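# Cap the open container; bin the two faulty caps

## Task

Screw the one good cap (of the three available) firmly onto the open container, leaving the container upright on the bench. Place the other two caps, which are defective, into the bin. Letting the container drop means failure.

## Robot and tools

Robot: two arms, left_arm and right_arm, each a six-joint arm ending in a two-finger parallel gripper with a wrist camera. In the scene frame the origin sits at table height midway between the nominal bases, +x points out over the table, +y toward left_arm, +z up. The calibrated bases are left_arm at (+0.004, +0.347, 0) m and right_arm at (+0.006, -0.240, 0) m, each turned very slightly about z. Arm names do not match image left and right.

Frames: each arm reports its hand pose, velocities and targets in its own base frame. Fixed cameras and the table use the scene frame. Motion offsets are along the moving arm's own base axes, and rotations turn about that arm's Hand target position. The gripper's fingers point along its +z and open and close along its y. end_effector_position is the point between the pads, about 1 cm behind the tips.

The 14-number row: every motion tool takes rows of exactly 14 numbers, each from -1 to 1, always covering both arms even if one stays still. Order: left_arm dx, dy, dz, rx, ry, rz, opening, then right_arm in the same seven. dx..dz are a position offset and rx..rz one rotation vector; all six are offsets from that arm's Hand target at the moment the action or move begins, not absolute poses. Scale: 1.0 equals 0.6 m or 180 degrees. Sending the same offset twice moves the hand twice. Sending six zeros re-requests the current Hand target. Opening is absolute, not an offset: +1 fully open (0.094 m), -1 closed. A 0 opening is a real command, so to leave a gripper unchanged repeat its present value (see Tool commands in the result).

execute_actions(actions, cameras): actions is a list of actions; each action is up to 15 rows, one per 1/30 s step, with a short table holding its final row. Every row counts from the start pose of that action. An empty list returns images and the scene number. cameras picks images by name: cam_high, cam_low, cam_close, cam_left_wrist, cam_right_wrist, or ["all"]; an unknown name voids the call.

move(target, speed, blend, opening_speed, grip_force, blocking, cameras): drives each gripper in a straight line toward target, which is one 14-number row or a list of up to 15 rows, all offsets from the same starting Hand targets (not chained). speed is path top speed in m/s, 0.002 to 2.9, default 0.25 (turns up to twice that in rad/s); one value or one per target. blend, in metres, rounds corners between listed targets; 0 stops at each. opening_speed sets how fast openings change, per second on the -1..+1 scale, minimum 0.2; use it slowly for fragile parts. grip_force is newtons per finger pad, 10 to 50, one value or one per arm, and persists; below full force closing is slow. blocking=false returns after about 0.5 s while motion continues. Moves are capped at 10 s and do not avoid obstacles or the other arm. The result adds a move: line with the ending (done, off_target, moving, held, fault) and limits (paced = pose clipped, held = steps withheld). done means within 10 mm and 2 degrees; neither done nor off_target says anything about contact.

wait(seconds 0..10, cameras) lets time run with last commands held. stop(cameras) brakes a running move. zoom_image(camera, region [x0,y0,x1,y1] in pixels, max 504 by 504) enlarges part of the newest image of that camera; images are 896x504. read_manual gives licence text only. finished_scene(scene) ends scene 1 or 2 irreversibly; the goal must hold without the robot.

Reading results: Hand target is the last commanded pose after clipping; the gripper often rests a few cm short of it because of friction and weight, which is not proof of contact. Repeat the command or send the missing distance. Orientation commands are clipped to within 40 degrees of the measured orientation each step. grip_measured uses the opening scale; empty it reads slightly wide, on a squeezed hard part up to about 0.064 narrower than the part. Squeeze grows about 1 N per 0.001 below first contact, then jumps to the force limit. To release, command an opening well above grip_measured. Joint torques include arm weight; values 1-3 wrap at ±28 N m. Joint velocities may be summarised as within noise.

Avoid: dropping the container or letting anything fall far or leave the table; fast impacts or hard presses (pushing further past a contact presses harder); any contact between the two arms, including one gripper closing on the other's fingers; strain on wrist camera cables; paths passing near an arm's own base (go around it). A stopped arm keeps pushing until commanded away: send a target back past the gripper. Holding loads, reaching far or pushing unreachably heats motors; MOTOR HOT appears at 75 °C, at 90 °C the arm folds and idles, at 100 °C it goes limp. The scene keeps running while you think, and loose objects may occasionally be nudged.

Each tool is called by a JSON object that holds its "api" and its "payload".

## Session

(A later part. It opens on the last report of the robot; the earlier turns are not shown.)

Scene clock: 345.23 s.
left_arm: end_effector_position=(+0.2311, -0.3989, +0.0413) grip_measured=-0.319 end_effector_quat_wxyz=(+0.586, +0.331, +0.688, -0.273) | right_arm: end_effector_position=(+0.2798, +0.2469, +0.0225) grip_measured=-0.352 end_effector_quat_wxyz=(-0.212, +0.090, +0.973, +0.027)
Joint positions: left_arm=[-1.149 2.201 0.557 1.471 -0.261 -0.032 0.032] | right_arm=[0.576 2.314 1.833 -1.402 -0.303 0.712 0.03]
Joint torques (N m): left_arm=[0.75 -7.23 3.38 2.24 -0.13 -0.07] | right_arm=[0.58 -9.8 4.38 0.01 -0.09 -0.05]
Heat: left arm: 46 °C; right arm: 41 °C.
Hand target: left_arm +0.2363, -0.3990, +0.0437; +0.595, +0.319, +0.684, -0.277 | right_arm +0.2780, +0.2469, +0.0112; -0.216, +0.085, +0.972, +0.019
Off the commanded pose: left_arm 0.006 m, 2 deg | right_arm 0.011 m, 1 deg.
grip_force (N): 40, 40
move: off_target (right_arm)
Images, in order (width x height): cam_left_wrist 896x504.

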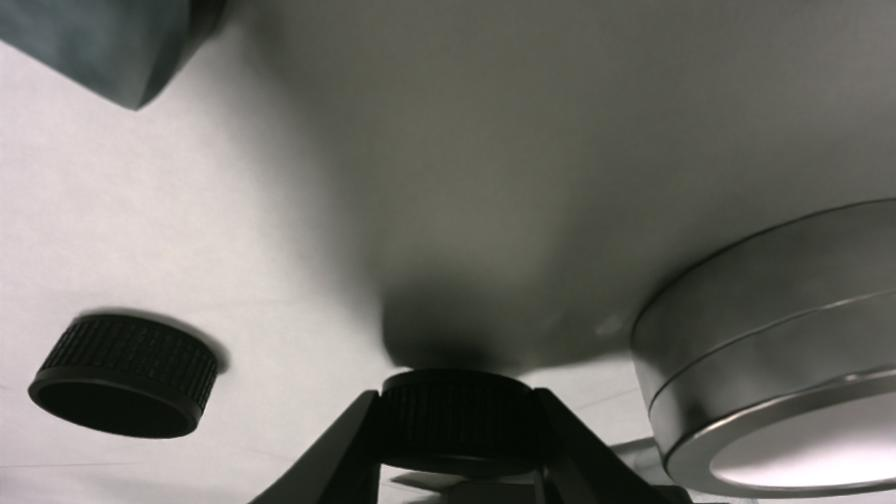

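{"api": "move", "payload": {"target": [0,0,0,0,0,0,-0.4,-0.0033,0,-0.0083,0,0,0,-0.44], "speed": 0.05, "cameras": ["cam_left_wrist"]}}

Scene clock: 346.43 s.
left_arm: end_effector_position=(+0.2311, -0.3989, +0.0413) grip_measured=-0.319 end_effector_quat_wxyz=(+0.586, +0.331, +0.688, -0.273) | right_arm: end_effector_position=(+0.2785, +0.2460, +0.0170) grip_measured=-0.352 end_effector_quat_wxyz=(-0.212, +0.090, +0.973, +0.027)
Joint positions: left_arm=[-1.149 2.201 0.557 1.471 -0.261 -0.032 0.032] | right_arm=[0.576 2.314 1.811 -1.38 -0.303 0.712 0.03]
Joint torques (N m): left_arm=[0.75 -7.21 3.36 2.25 -0.13 -0.06] | right_arm=[0.83 -9.89 4.37 0 -0.09 -0.03]
Heat: left arm: 46 °C; right arm: 41 °C.
Hand target: left_arm +0.2363, -0.3990, +0.0437; +0.595, +0.319, +0.684, -0.277 | right_arm +0.2759, +0.2468, +0.0062; -0.216, +0.085, +0.972, +0.019
Off the commanded pose: left_arm 0.006 m, 2 deg | right_arm 0.011 m, 1 deg.
grip_force (N): 40, 40
move: off_target (right_arm)
Images, in order (width x height): cam_left_wrist 896x504.

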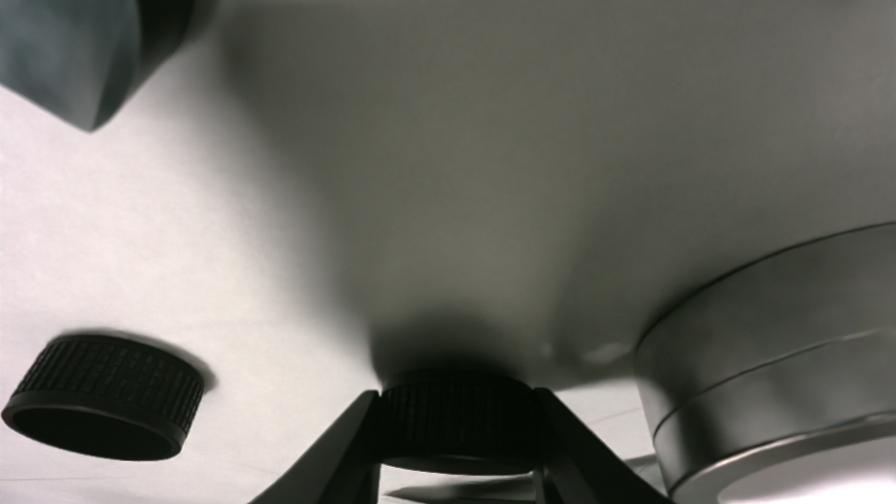

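{"api": "move", "payload": {"target": [0,0,0,0,0,0,-0.4,-0.0033,0,-0.005,0,0,0,-0.44], "speed": 0.04, "cameras": ["cam_left_wrist"]}}

Scene clock: 348.13 s.
left_arm: end_effector_position=(+0.2311, -0.3989, +0.0413) grip_measured=-0.319 end_effector_quat_wxyz=(+0.586, +0.331, +0.688, -0.273) | right_arm: end_effector_position=(+0.2774, +0.2466, +0.0152) grip_measured=-0.352 end_effector_quat_wxyz=(-0.213, +0.089, +0.973, +0.028)
Joint positions: left_arm=[-1.149 2.201 0.557 1.471 -0.261 -0.032 0.032] | right_arm=[0.577 2.314 1.803 -1.372 -0.306 0.712 0.03]
Joint torques (N m): left_arm=[0.75 -7.24 3.38 2.25 -0.13 -0.07] | right_arm=[0.88 -10.14 3.63 0.07 -0.08 0.01]
Heat: left arm: 46 °C; right arm: 42 °C.
Hand target: left_arm +0.2363, -0.3990, +0.0437; +0.595, +0.319, +0.684, -0.277 | right_arm +0.2742, +0.2468, +0.0032; -0.216, +0.085, +0.972, +0.019
Off the commanded pose: left_arm 0.006 m, 2 deg | right_arm 0.013 m, 1 deg.
grip_force (N): 40, 40
move: off_target (right_arm)
Images, in order (width x height): cam_left_wrist 896x504.

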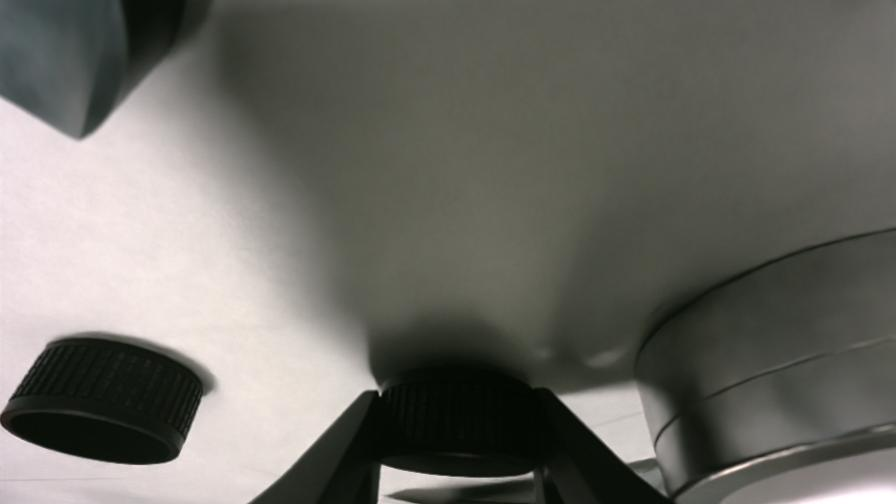

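{"api": "move", "payload": {"target": [0,0,0,0,0,0,-0.4,-0.0017,0,-0.0033,0,0,0,-0.44], "speed": 0.04, "cameras": ["cam_left_wrist"]}}

Scene clock: 349.17 s.
left_arm: end_effector_position=(+0.2311, -0.3989, +0.0413) grip_measured=-0.319 end_effector_quat_wxyz=(+0.586, +0.331, +0.688, -0.273) | right_arm: end_effector_position=(+0.2769, +0.2464, +0.0140) grip_measured=-0.353 end_effector_quat_wxyz=(-0.214, +0.089, +0.972, +0.028)
Joint positions: left_arm=[-1.149 2.201 0.557 1.471 -0.261 -0.032 0.032] | right_arm=[0.577 2.314 1.797 -1.367 -0.307 0.712 0.03]
Joint torques (N m): left_arm=[0.75 -7.23 3.38 2.25 -0.13 -0.06] | right_arm=[0.99 -10.24 3.23 0.11 -0.05 0.03]
Heat: left arm: 46 °C; right arm: 42 °C.
Hand target: left_arm +0.2363, -0.3990, +0.0437; +0.595, +0.319, +0.684, -0.277 | right_arm +0.2730, +0.2468, +0.0012; -0.216, +0.085, +0.972, +0.019
Off the commanded pose: left_arm 0.006 m, 2 deg | right_arm 0.013 m, 1 deg.
grip_force (N): 40, 40
move: off_target (right_arm)
Images, in order (width x height): cam_left_wrist 896x504.

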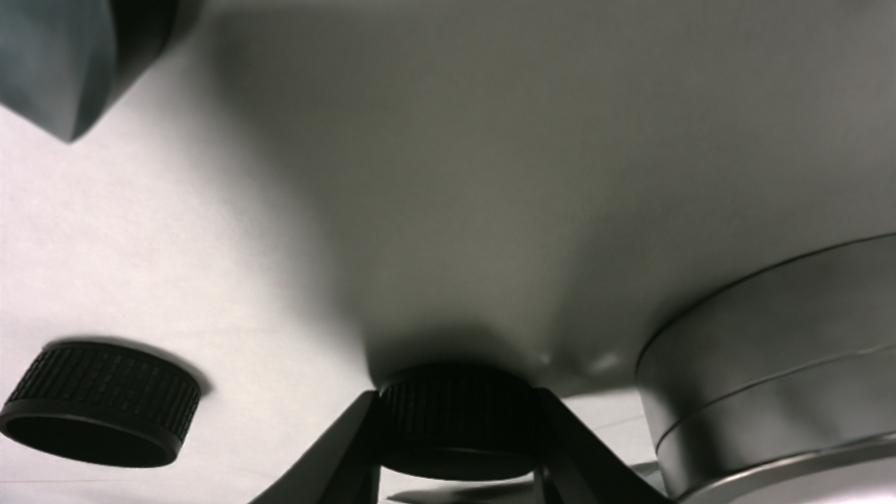

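{"api": "move", "payload": {"target": [[0,0,0,0,0,0,-0.4,0.004,0,0.0183,0,0,0,-0.44],[0,0,0,0,0,0,-0.4,0.004,0,0.0183,0,0,0,-0.1],[0,0,0,0,0,0,-0.4,0,0,0.1,0,0,0,-0.1]], "speed": 0.08, "cameras": ["cam_close","cam_left_wrist"]}}

Scene clock: 352.20 s.
left_arm: end_effector_position=(+0.2311, -0.3989, +0.0413) grip_measured=-0.319 end_effector_quat_wxyz=(+0.586, +0.331, +0.688, -0.273) | right_arm: end_effector_position=(+0.2692, +0.2410, +0.0413) grip_measured=-0.103 end_effector_quat_wxyz=(-0.238, +0.094, +0.967, +0.008)
Joint positions: left_arm=[-1.149 2.201 0.557 1.471 -0.261 -0.032 0.032] | right_arm=[0.577 2.314 1.889 -1.523 -0.305 0.712 0.042]
Joint torques (N m): left_arm=[0.73 -7.25 3.4 2.25 -0.13 -0.06] | right_arm=[1.01 -15.51 7.65 -0.44 -0.1 0.03]
Heat: left arm: 46 °C; right arm: 42 °C.
Hand target: left_arm +0.2363, -0.3990, +0.0437; +0.595, +0.319, +0.684, -0.277 | right_arm +0.2731, +0.2468, +0.0612; -0.216, +0.085, +0.972, +0.019
Off the commanded pose: left_arm 0.006 m, 2 deg | right_arm 0.021 m, 3 deg.
grip_force (N): 40, 40
move: off_target (right_arm)
Images, in order (width x height): cam_close 896x504, cam_left_wrist 896x504.

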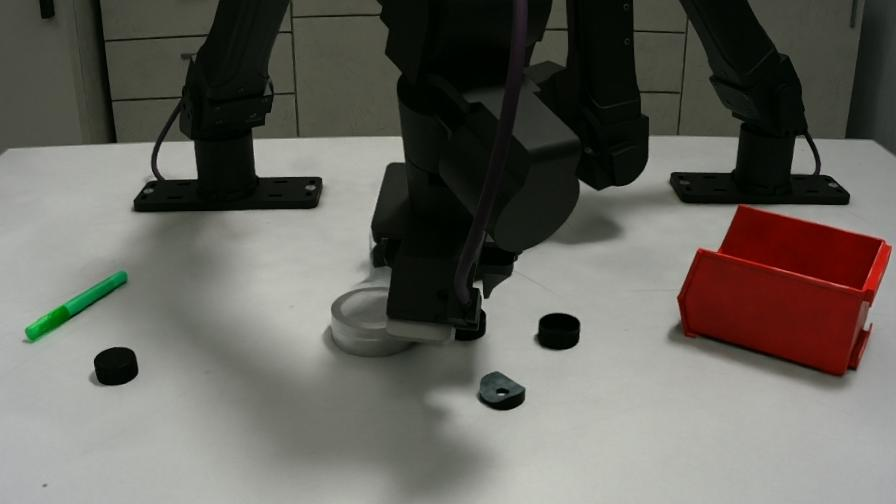

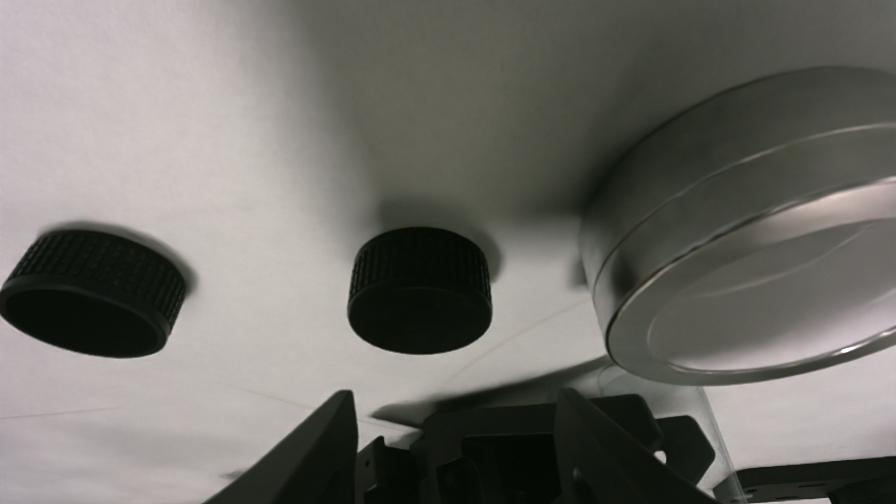

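{"api": "move", "payload": {"target": [[0,0,0,0,0,0,-0.4,0.0115,-0.0447,0.0647,0,0,0,-0.1],[0,0,0,0,0,0,-0.4,0.0115,-0.2447,0.1147,0,0,0,-0.1],[0,0,0,0,0,0,-0.4,-0.0385,-0.2447,0.298,0.2104,-0.4511,0.3115,0.6]], "speed": [0.2,0.25,0.45], "blend": [0.02,0.03,0], "cameras": ["cam_close","cam_right_wrist"]}}

Scene clock: 364.50 s.
left_arm: end_effector_position=(+0.2311, -0.3989, +0.0413) grip_measured=-0.319 end_effector_quat_wxyz=(+0.586, +0.331, +0.688, -0.273) | right_arm: end_effector_position=(+0.2474, +0.0979, +0.2356) grip_measured=+0.597 end_effector_quat_wxyz=(+0.417, -0.428, +0.764, +0.244)
Joint positions: left_arm=[-1.149 2.201 0.557 1.471 -0.261 -0.032 0.032] | right_arm=[-0.202 1.069 1.005 -1.032 -0.928 -0.982 0.075]
Joint torques (N m): left_arm=[0.76 -7.24 3.4 2.25 -0.13 -0.06] | right_arm=[-0.61 -1.5 5.59 1.25 -0.86 -0.13]
Heat: left arm: 46 °C; right arm: 45 °C.
Hand target: left_arm +0.2363, -0.3990, +0.0437; +0.595, +0.319, +0.684, -0.277 | right_arm +0.2499, +0.0999, +0.2400; +0.433, -0.433, +0.750, +0.250
Off the commanded pose: left_arm 0.006 m, 2 deg | right_arm 0.006 m, 2 deg.
grip_force (N): 40, 40
move: done; target 3's new opening was sent with right_arm's hand 0.006 m and 3 deg from that target
Images, in order (width x height): cam_close 896x504, cam_right_wrist 896x504.

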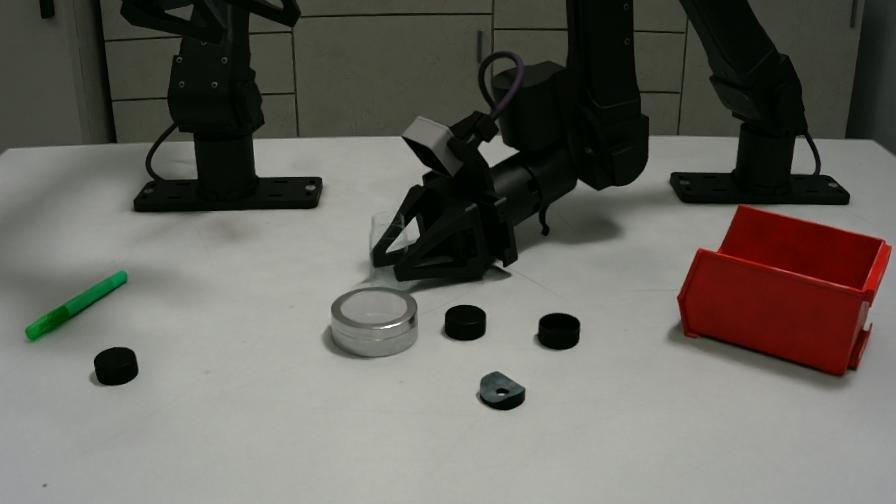

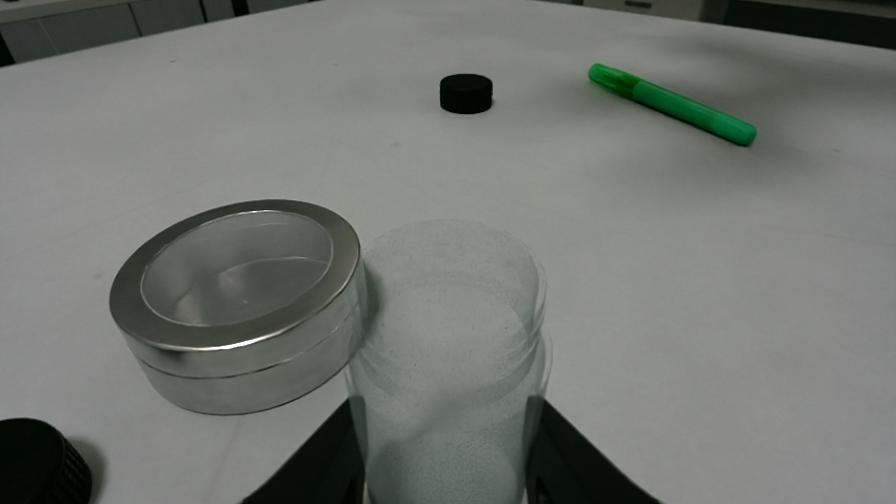

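{"api": "zoom_image", "payload": {"camera": "cam_right_wrist", "region": [330, 200, 570, 420]}}

{"api": "zoom_image", "payload": {"camera": "cam_close", "region": [340, 190, 460, 300]}}

Scaled by 2.100.

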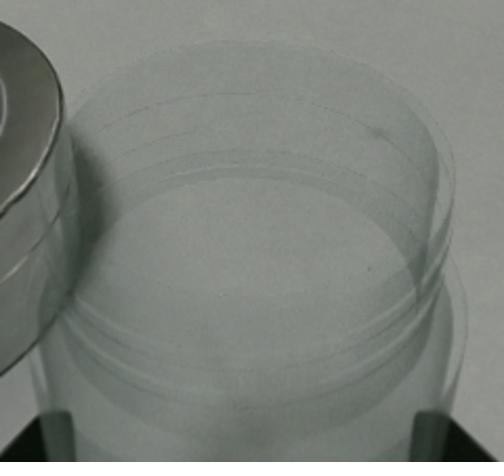

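Scaled by 4.200.

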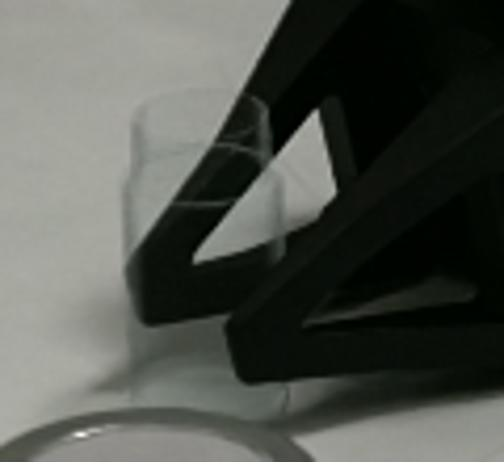

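{"api": "move", "payload": {"target": [[-0.0083,0.0002,-0.004,0,0,0,-0.4,0,0,0,0,0,0,0.6],[-0.0083,0.0002,-0.004,0,0,0,0.25,0,0,0,0,0,0,0.6]], "speed": 0.05, "opening_speed": 0.8, "cameras": ["cam_close","cam_right_wrist"]}}

Scene clock: 367.07 s.
left_arm: end_effector_position=(+0.2337, -0.3962, +0.0391) grip_measured=+0.247 end_effector_quat_wxyz=(+0.588, +0.326, +0.692, -0.265) | right_arm: end_effector_position=(+0.2474, +0.0979, +0.2356) grip_measured=+0.597 end_effector_quat_wxyz=(+0.417, -0.428, +0.764, +0.244)
Joint positions: left_arm=[-1.149 2.208 0.557 1.474 -0.281 -0.032 0.059] | right_arm=[-0.202 1.069 1.005 -1.032 -0.928 -0.982 0.075]
Joint torques (N m): left_arm=[-0.65 -6.99 2.81 2.37 -0.09 -0.09] | right_arm=[-0.62 -1.54 5.57 1.24 -0.85 -0.14]
Heat: left arm: 47 °C; right arm: 45 °C.
Hand target: left_arm +0.2314, -0.3989, +0.0412; +0.595, +0.319, +0.684, -0.277 | right_arm +0.2499, +0.0999, +0.2400; +0.433, -0.433, +0.750, +0.250
Off the commanded pose: left_arm 0.004 m, 2 deg | right_arm 0.005 m, 2 deg.
grip_force (N): 40, 40
move: done
Images, in order (width x height): cam_close 896x504, cam_right_wrist 896x504.

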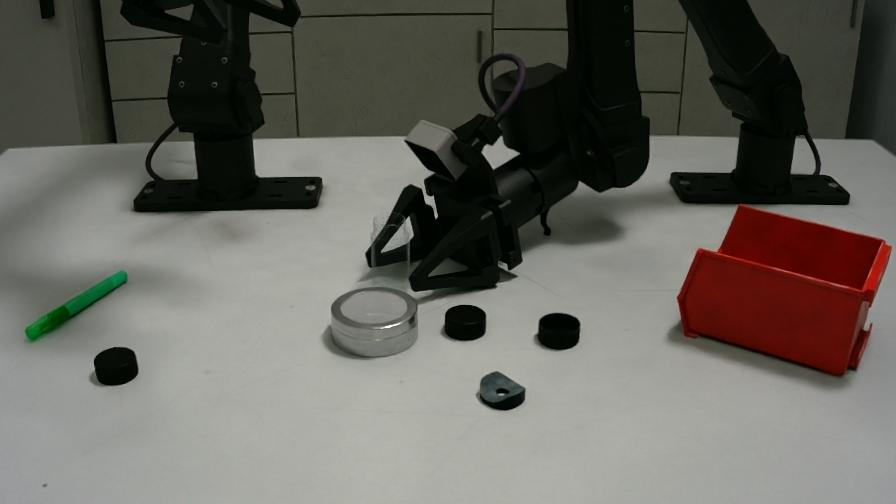

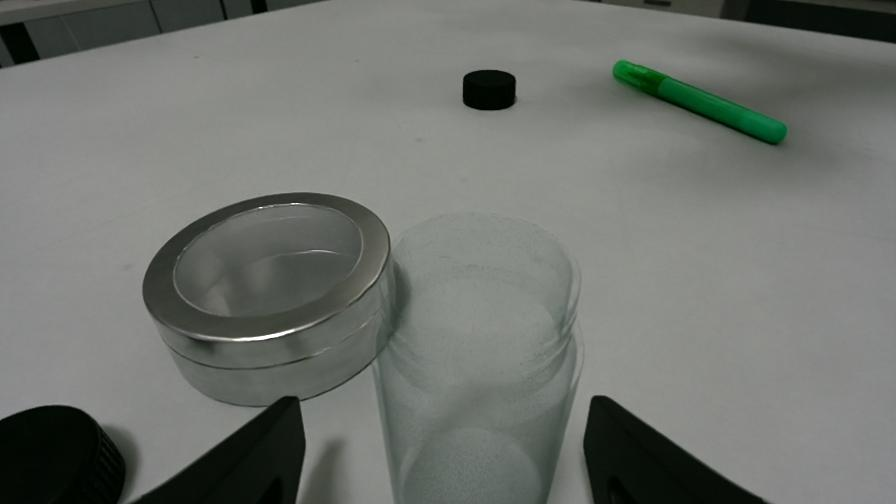

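{"api": "move", "payload": {"target": [[-0.0782,0.0842,0.0267,0,0,0,0.25,0,0,0,0,0,0,0.6],[-0.069,0.1482,0.148,0,0,0,0.25,0,0,0,0,0,0,0.6],[0.1443,0.2165,0.1647,0.3223,0.3228,0.0458,0.25,0,0,0,0,0,0,0.6]], "speed": [0.12,0.25,0.4], "blend": [0.01,0.03,0], "cameras": ["cam_close","cam_right_wrist"]}}

Scene clock: 371.83 s.
left_arm: end_effector_position=(+0.3150, -0.2702, +0.1464) grip_measured=+0.247 end_effector_quat_wxyz=(+0.010, +0.340, +0.940, -0.007) | right_arm: end_effector_position=(+0.2474, +0.0979, +0.2356) grip_measured=+0.597 end_effector_quat_wxyz=(+0.417, -0.428, +0.764, +0.244)
Joint positions: left_arm=[-0.709 2.147 2.133 -1.535 0.006 -0.014 0.059] | right_arm=[-0.202 1.069 1.005 -1.032 -0.928 -0.982 0.075]
Joint torques (N m): left_arm=[0.34 -9.62 6.98 -0.03 -0.11 0.08] | right_arm=[-0.69 -1.52 5.61 1.25 -0.85 -0.14]
Heat: left arm: 46 °C; right arm: 44 °C.
Hand target: left_arm +0.3179, -0.2690, +0.1401; +0.000, +0.342, +0.940, +0.000 | right_arm +0.2499, +0.0999, +0.2400; +0.433, -0.433, +0.750, +0.250
Off the commanded pose: left_arm 0.007 m, 1 deg | right_arm 0.005 m, 2 deg.
grip_force (N): 40, 40
move: done
Images, in order (width x height): cam_close 896x504, cam_right_wrist 896x504.

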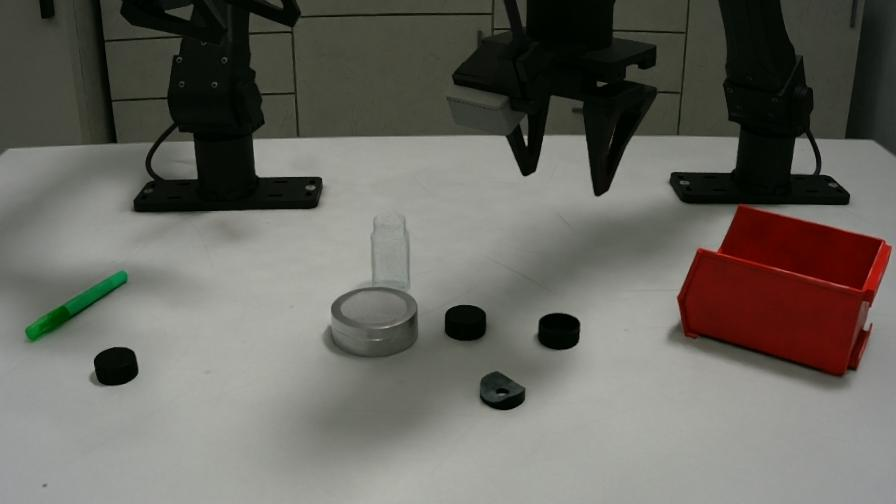

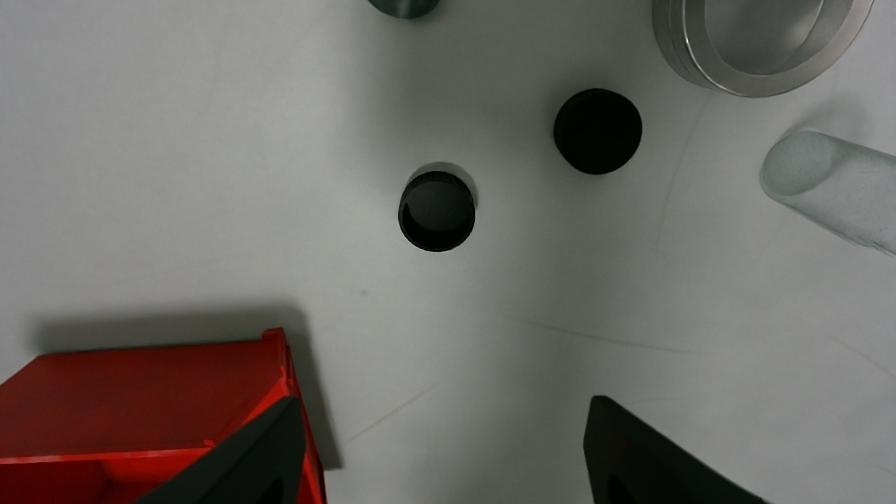

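{"api": "zoom_image", "payload": {"camera": "cam_right_wrist", "region": [387, 150, 487, 260]}}

Scaled by 4.582.

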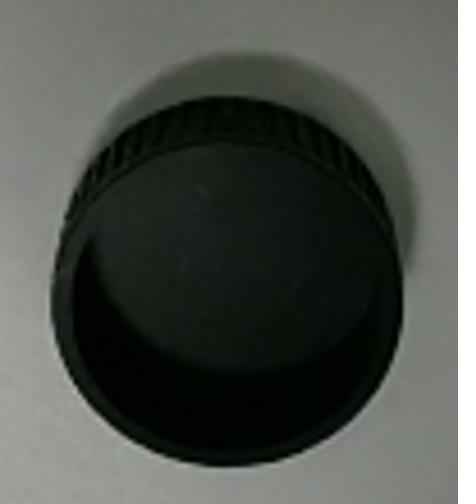

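{"api": "move", "payload": {"target": [0.004,0,-0.15,0,0,0,0.25,0,0,0,0,0,0,0.6], "speed": 0.2, "cameras": ["cam_right_wrist"]}}

Scene clock: 374.37 s.
left_arm: end_effector_position=(+0.3182, -0.2730, +0.0612) grip_measured=+0.247 end_effector_quat_wxyz=(+0.008, +0.342, +0.940, -0.006) | right_arm: end_effector_position=(+0.2474, +0.0979, +0.2356) grip_measured=+0.597 end_effector_quat_wxyz=(+0.417, -0.428, +0.764, +0.244)
Joint positions: left_arm=[-0.709 2.148 1.796 -1.2 0.006 -0.01 0.059] | right_arm=[-0.202 1.069 1.005 -1.032 -0.928 -0.982 0.075]
Joint torques (N m): left_arm=[0.68 -10.44 4.63 0.2 -0.11 0.08] | right_arm=[-0.65 -1.51 5.65 1.26 -0.84 -0.15]
Heat: left arm: 45 °C; right arm: 43 °C.
Hand target: left_arm +0.3203, -0.2690, +0.0500; +0.000, +0.342, +0.940, +0.000 | right_arm +0.2499, +0.0999, +0.2400; +0.433, -0.433, +0.750, +0.250
Off the commanded pose: left_arm 0.012 m, 1 deg | right_arm 0.005 m, 2 deg.
grip_force (N): 40, 40
move: off_target (left_arm)
Images, in order (width x height): cam_right_wrist 896x504.

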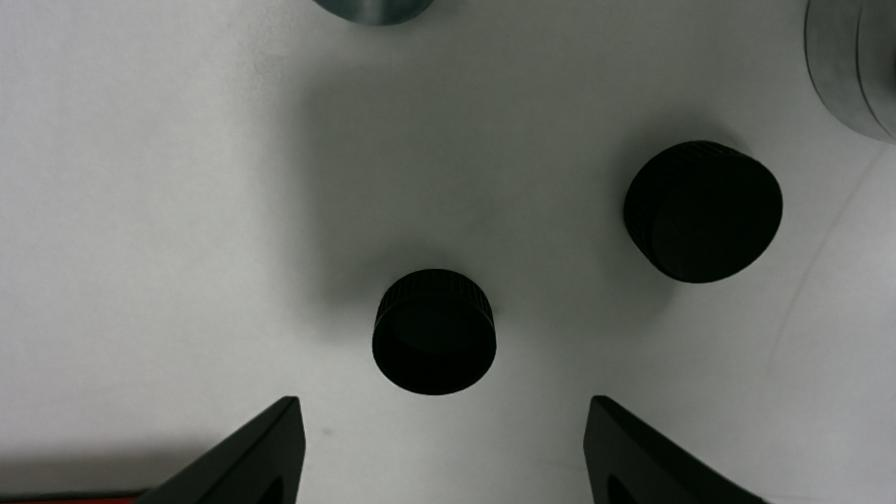

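{"api": "move", "payload": {"target": [0.002,0.0042,-0.055,0,0,0,0.25,0,0,0,0,0,0,0.6], "speed": 0.1, "cameras": ["cam_right_wrist"]}}

Scene clock: 376.23 s.
left_arm: end_effector_position=(+0.3203, -0.2717, +0.0307) grip_measured=+0.247 end_effector_quat_wxyz=(+0.011, +0.342, +0.939, -0.007) | right_arm: end_effector_position=(+0.2474, +0.0979, +0.2356) grip_measured=+0.597 end_effector_quat_wxyz=(+0.417, -0.428, +0.764, +0.244)
Joint positions: left_arm=[-0.703 2.166 1.702 -1.082 0.006 -0.004 0.059] | right_arm=[-0.202 1.069 1.005 -1.032 -0.928 -0.982 0.075]
Joint torques (N m): left_arm=[0.76 -9.94 4.51 0.2 -0.11 0.08] | right_arm=[-0.62 -1.5 5.61 1.24 -0.85 -0.13]
Heat: left arm: 45 °C; right arm: 43 °C.
Hand target: left_arm +0.3215, -0.2664, +0.0170; +0.000, +0.341, +0.940, +0.000 | right_arm +0.2499, +0.0999, +0.2400; +0.433, -0.433, +0.750, +0.250
Off the commanded pose: left_arm 0.015 m, 1 deg | right_arm 0.005 m, 2 deg.
grip_force (N): 40, 40
move: off_target (left_arm)
Images, in order (width x height): cam_right_wrist 896x504.

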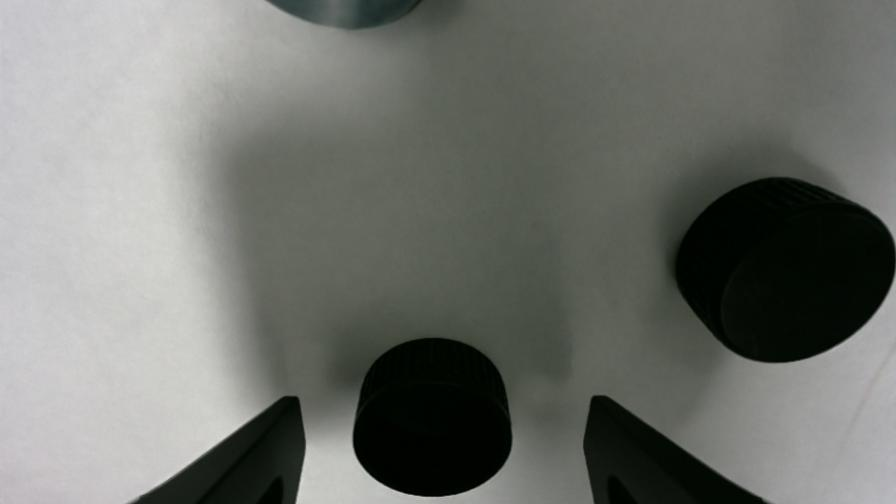

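{"api": "move", "payload": {"target": [0.0025,0.005,-0.0083,0,0,0,0.25,0,0,0,0,0,0,0.6], "speed": 0.08, "cameras": ["cam_right_wrist"]}}

Scene clock: 377.57 s.
left_arm: end_effector_position=(+0.3233, -0.2691, +0.0274) grip_measured=+0.247 end_effector_quat_wxyz=(+0.013, +0.342, +0.940, -0.008) | right_arm: end_effector_position=(+0.2474, +0.0979, +0.2356) grip_measured=+0.597 end_effector_quat_wxyz=(+0.417, -0.428, +0.764, +0.244)
Joint positions: left_arm=[-0.694 2.166 1.689 -1.063 0.006 0.003 0.059] | right_arm=[-0.202 1.069 1.005 -1.032 -0.928 -0.982 0.075]
Joint torques (N m): left_arm=[0.59 -9.81 4.27 0.2 -0.11 0.06] | right_arm=[-0.64 -1.54 5.57 1.25 -0.85 -0.14]
Heat: left arm: 44 °C; right arm: 43 °C.
Hand target: left_arm +0.3231, -0.2635, +0.0121; +0.000, +0.341, +0.940, +0.000 | right_arm +0.2499, +0.0999, +0.2400; +0.433, -0.433, +0.750, +0.250
Off the commanded pose: left_arm 0.016 m, 2 deg | right_arm 0.005 m, 2 deg.
grip_force (N): 40, 40
move: off_target (left_arm)
Images, in order (width x height): cam_right_wrist 896x504.

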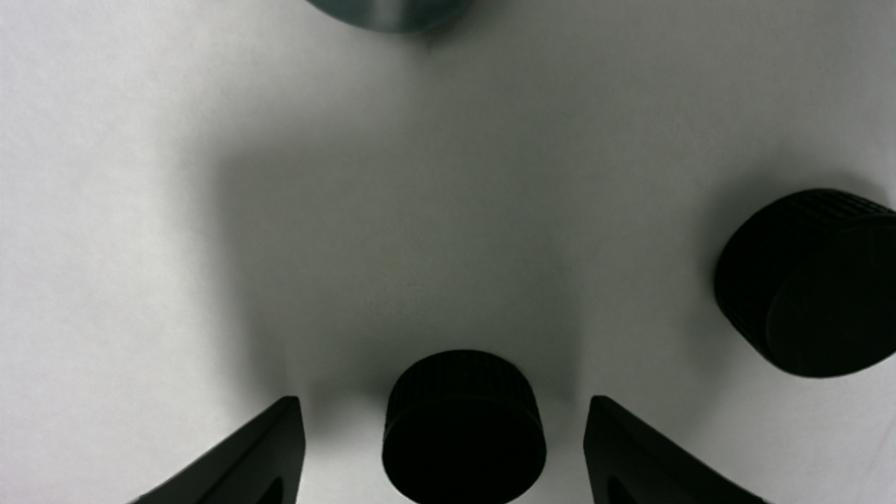

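{"api": "move", "payload": {"target": [0,0,0,0,0,0,-0.42,0,0,0,0,0,0,0.6], "opening_speed": 0.6, "cameras": ["cam_right_wrist"]}}

Scene clock: 379.53 s.
left_arm: end_effector_position=(+0.3234, -0.2692, +0.0275) grip_measured=-0.332 end_effector_quat_wxyz=(+0.013, +0.342, +0.940, -0.008) | right_arm: end_effector_position=(+0.2474, +0.0979, +0.2356) grip_measured=+0.597 end_effector_quat_wxyz=(+0.417, -0.428, +0.764, +0.244)
Joint positions: left_arm=[-0.694 2.166 1.689 -1.063 0.006 0.004 0.031] | right_arm=[-0.202 1.069 1.005 -1.032 -0.928 -0.982 0.075]
Joint torques (N m): left_arm=[0.65 -9.78 4.3 0.24 -0.11 0.08] | right_arm=[-0.61 -1.48 5.63 1.26 -0.85 -0.14]
Heat: left arm: 44 °C; right arm: 43 °C.
Hand target: left_arm +0.3232, -0.2635, +0.0121; +0.000, +0.341, +0.940, +0.000 | right_arm +0.2499, +0.0999, +0.2400; +0.433, -0.433, +0.750, +0.250
Off the commanded pose: left_arm 0.016 m, 2 deg | right_arm 0.005 m, 2 deg.
grip_force (N): 40, 40
move: off_target (left_arm)
Images, in order (width x height): cam_right_wrist 896x504.

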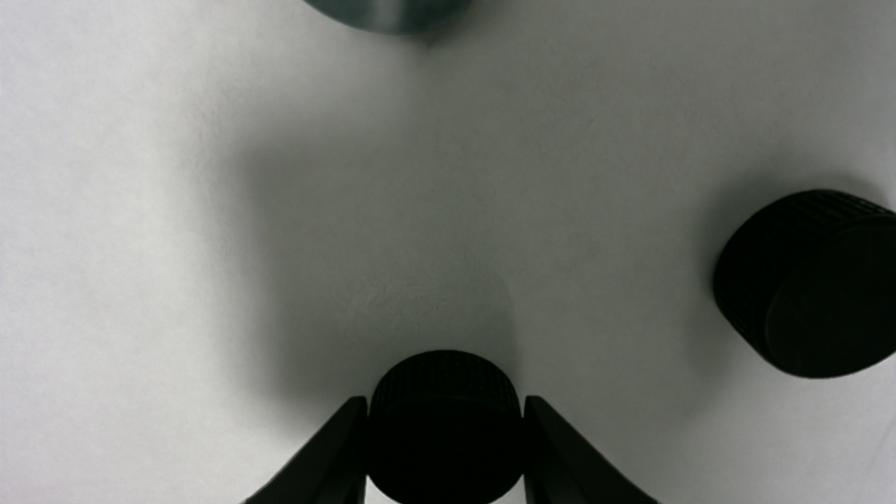

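{"api": "move", "payload": {"target": [[-0.0387,-0.0025,0.1965,0,0,0,-0.42,0,0,0,0,0,0,0.6],[-0.0553,-0.0192,0.3298,-0.4812,0.1656,0.1823,-0.42,0,0,0,0,0,0,0.6]], "speed": [0.15,0.4], "blend": [0.03,0], "cameras": ["cam_high","cam_close","cam_left_wrist","cam_right_wrist"]}}

Scene clock: 385.37 s.
left_arm: end_effector_position=(+0.2915, -0.2726, +0.2205) grip_measured=-0.334 end_effector_quat_wxyz=(+0.021, -0.004, +0.704, -0.709) | right_arm: end_effector_position=(+0.2474, +0.0979, +0.2356) grip_measured=+0.597 end_effector_quat_wxyz=(+0.417, -0.428, +0.764, +0.244)
Joint positions: left_arm=[-0.317 1.639 0.689 0.971 1.219 -1.568 0.031] | right_arm=[-0.202 1.069 1.005 -1.032 -0.928 -0.982 0.075]
Joint torques (N m): left_arm=[-0.83 -5.6 4.15 1.43 -0.12 0.02] | right_arm=[-0.64 -1.54 5.64 1.26 -0.86 -0.14]
Heat: left arm: 43 °C; right arm: 42 °C.
Hand target: left_arm +0.2900, -0.2750, +0.2099; +0.012, -0.013, +0.707, -0.707 | right_arm +0.2499, +0.0999, +0.2400; +0.433, -0.433, +0.750, +0.250
Off the commanded pose: left_arm 0.011 m, 1 deg | right_arm 0.005 m, 2 deg.
grip_force (N): 40, 40
move: off_target (left_arm)
Images, in order (width x height): cam_high 896x504, cam_close 896x504, cam_left_wrist 896x504, cam_right_wrist 896x504.

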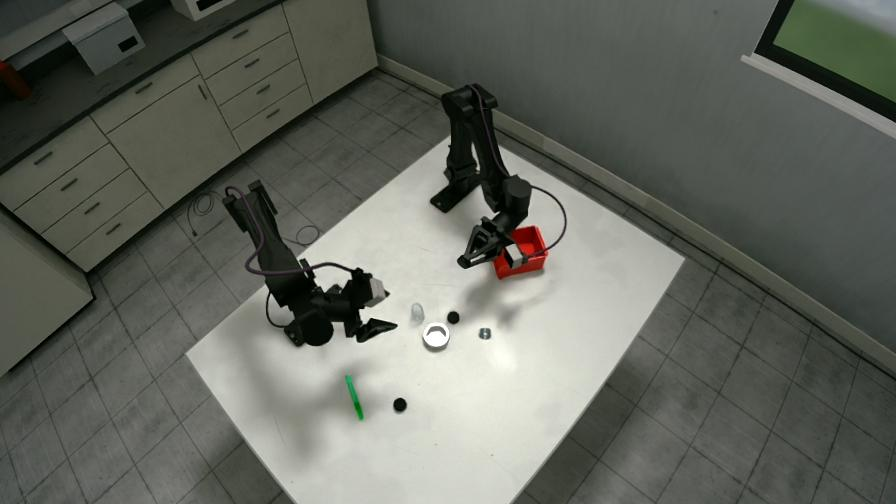

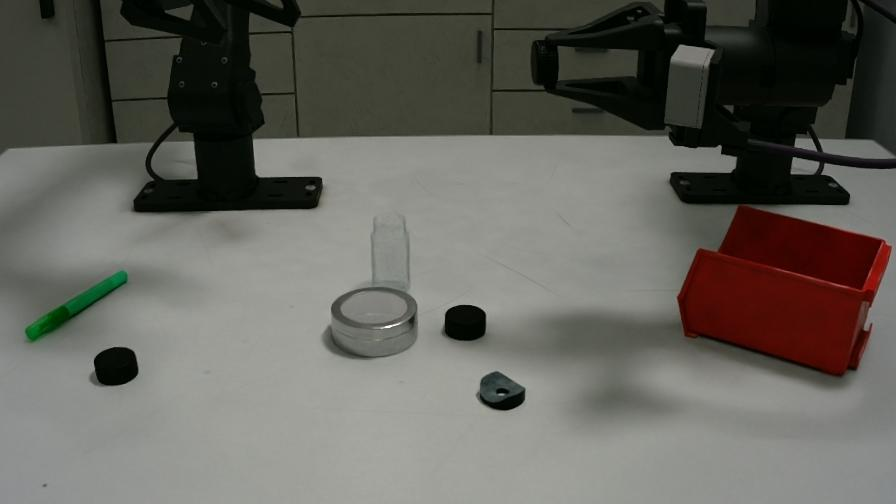

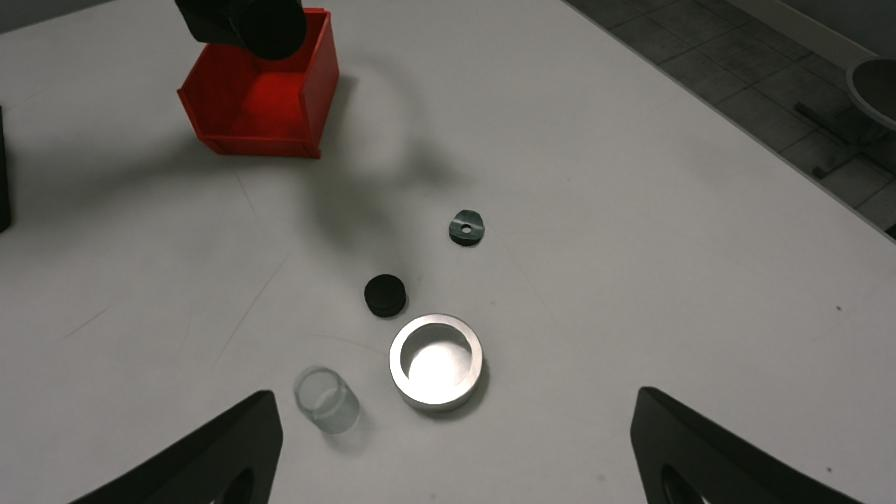

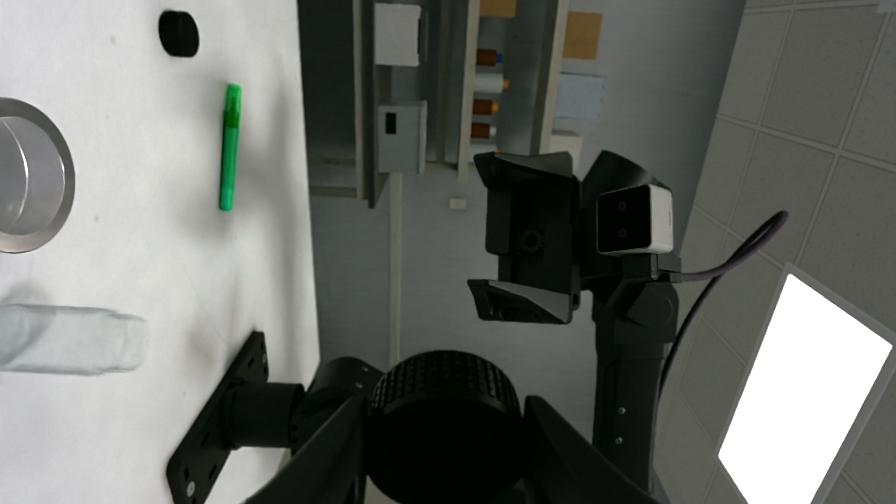

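{"api": "move", "payload": {"target": [0,0,0,0,0,0,-0.42,0.0368,0.1818,0.0308,0,0,0.1667,0.6], "speed": 0.2, "cameras": ["cam_high","cam_close","cam_left_wrist","cam_right_wrist"]}}

Scene clock: 388.83 s.
left_arm: end_effector_position=(+0.2915, -0.2726, +0.2207) grip_measured=-0.334 end_effector_quat_wxyz=(+0.021, -0.004, +0.704, -0.710) | right_arm: end_effector_position=(+0.2711, +0.2027, +0.2458) grip_measured=+0.597 end_effector_quat_wxyz=(-0.340, +0.608, -0.631, -0.341)
Joint positions: left_arm=[-0.317 1.639 0.689 0.973 1.219 -1.568 0.031] | right_arm=[0.182 1.502 1.371 -1.139 -0.975 -1.192 0.075]
Joint torques (N m): left_arm=[-0.8 -5.59 4.15 1.43 -0.12 0.03] | right_arm=[0.49 -4.64 8.99 0.71 -0.94 -0.15]
Heat: left arm: 43 °C; right arm: 41 °C.
Hand target: left_arm +0.2900, -0.2750, +0.2100; +0.012, -0.013, +0.707, -0.707 | right_arm +0.2720, +0.2090, +0.2585; -0.353, +0.612, -0.613, -0.353
Off the commanded pose: left_arm 0.011 m, 2 deg | right_arm 0.014 m, 3 deg.
grip_force (N): 40, 40
move: off_target (left_arm, right_arm)
Images, in order (width x height): cam_high 896x504, cam_close 896x504, cam_left_wrist 896x504, cam_right_wrist 896x504.

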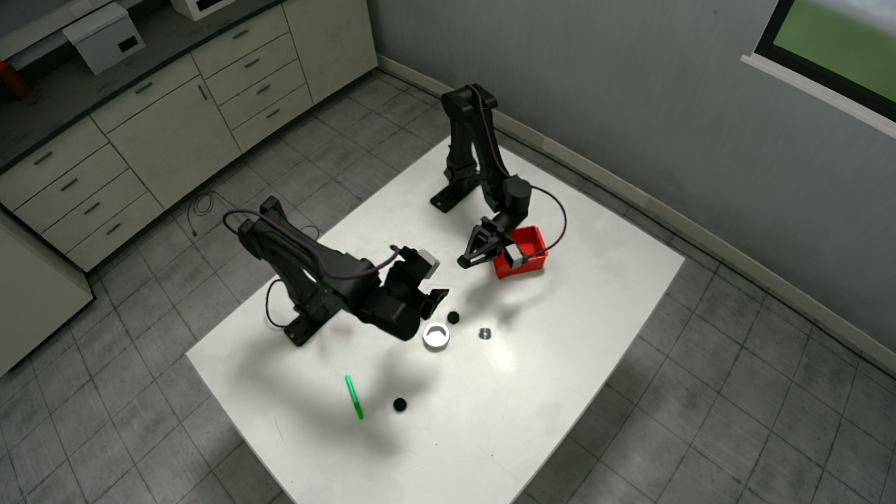

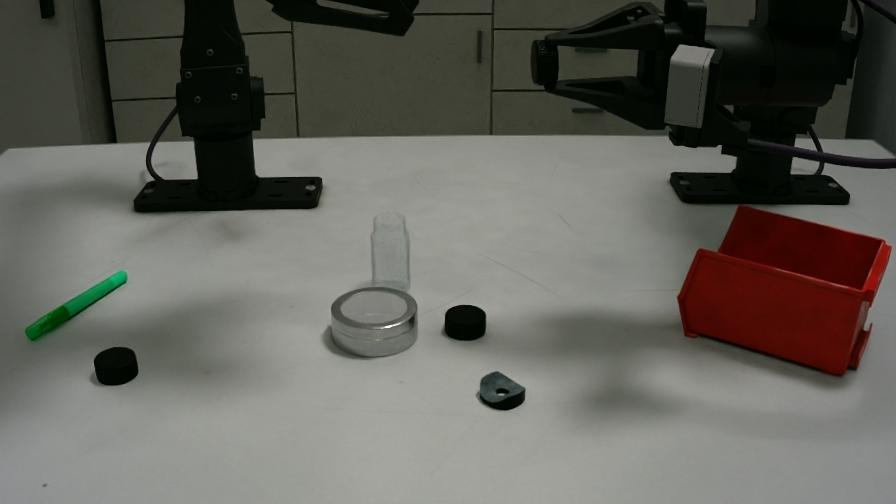

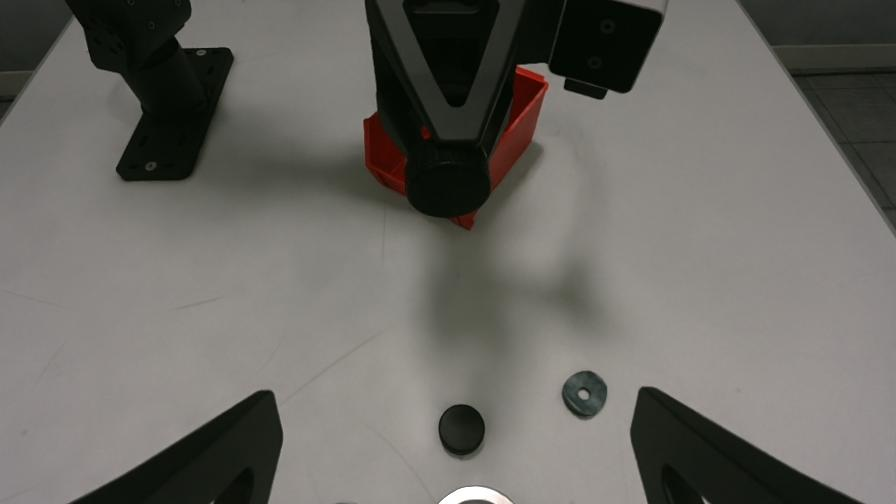

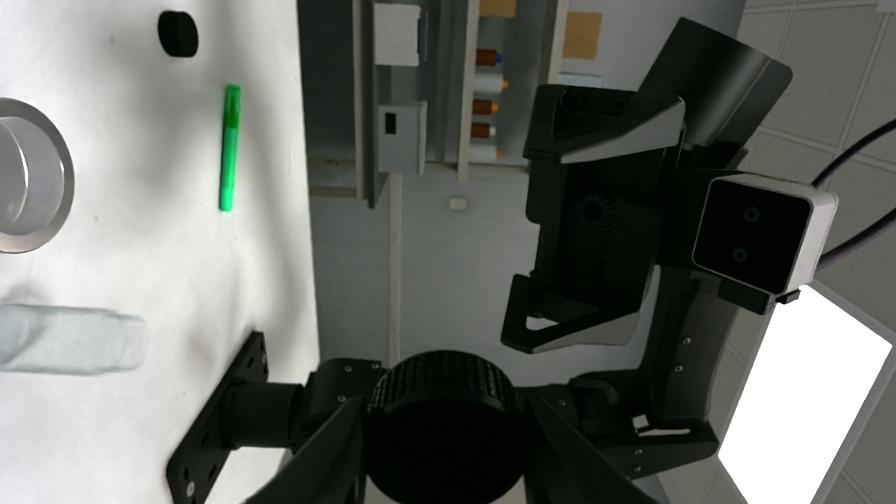

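{"api": "zoom_image", "payload": {"camera": "cam_left_wrist", "region": [350, 90, 550, 240]}}

Scaled by 2.520.

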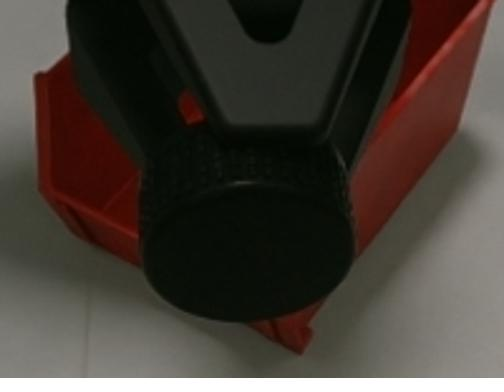

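{"api": "move", "payload": {"target": [0,0,0,0,0,0,-0.42,0.0033,0.1017,-0.0375,0,0,0,0.6], "speed": 0.12, "cameras": ["cam_close","cam_left_wrist","cam_right_wrist"]}}

Scene clock: 392.33 s.
left_arm: end_effector_position=(+0.2915, -0.2726, +0.2207) grip_measured=-0.334 end_effector_quat_wxyz=(+0.021, -0.004, +0.704, -0.710) | right_arm: end_effector_position=(+0.2739, +0.2658, +0.2371) grip_measured=+0.597 end_effector_quat_wxyz=(-0.349, +0.610, -0.621, -0.347)
Joint positions: left_arm=[-0.317 1.639 0.689 0.973 1.219 -1.568 0.031] | right_arm=[0.384 1.511 1.298 -0.789 -0.912 -0.883 0.075]
Joint torques (N m): left_arm=[-0.8 -5.57 4.15 1.43 -0.12 0.03] | right_arm=[0.61 -5.39 5.52 1.36 -0.59 -0.01]
Heat: left arm: 43 °C; right arm: 41 °C.
Hand target: left_arm +0.2900, -0.2750, +0.2100; +0.012, -0.013, +0.707, -0.707 | right_arm +0.2739, +0.2701, +0.2359; -0.353, +0.612, -0.613, -0.353
Off the commanded pose: left_arm 0.011 m, 2 deg | right_arm 0.004 m, 1 deg.
grip_force (N): 40, 40
move: off_target (left_arm)
Images, in order (width x height): cam_close 896x504, cam_left_wrist 896x504, cam_right_wrist 896x504.

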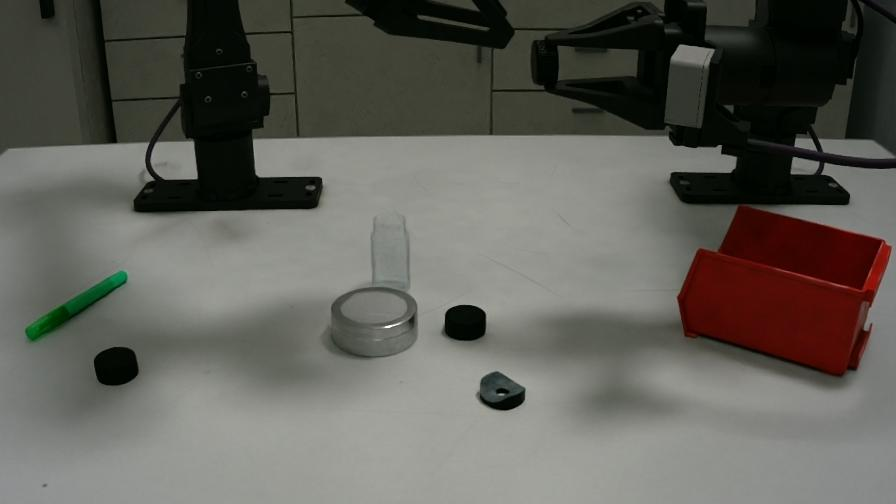

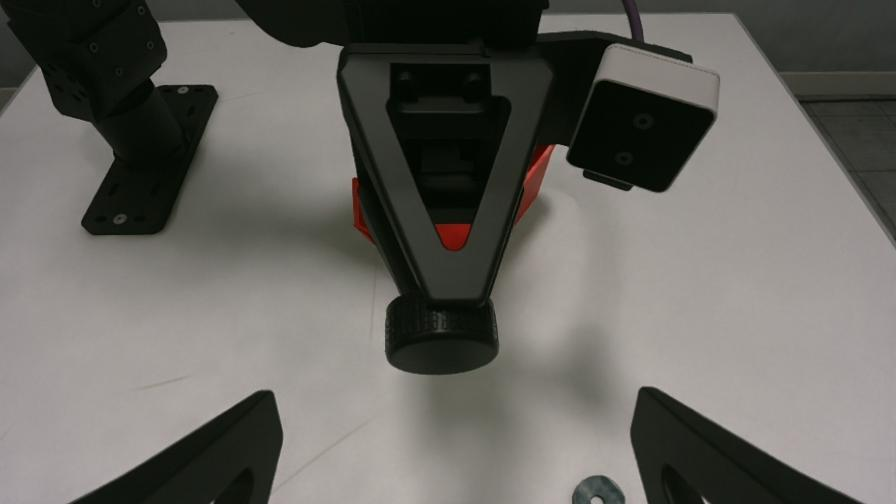

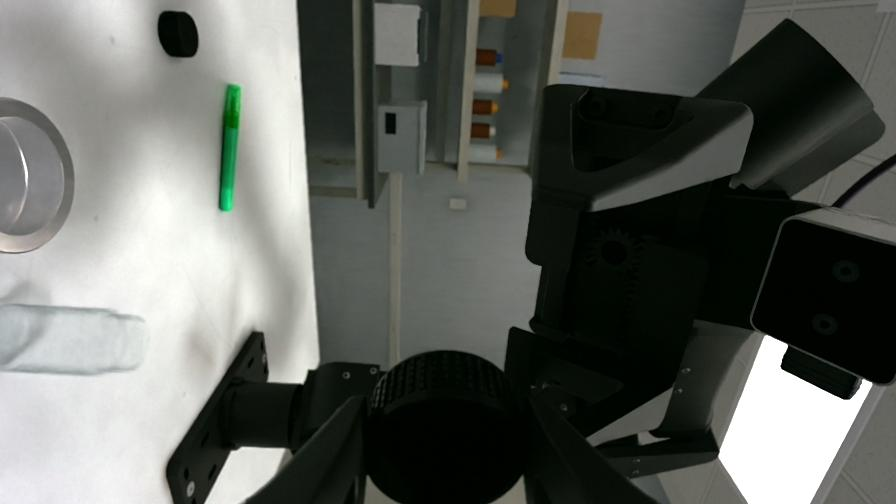

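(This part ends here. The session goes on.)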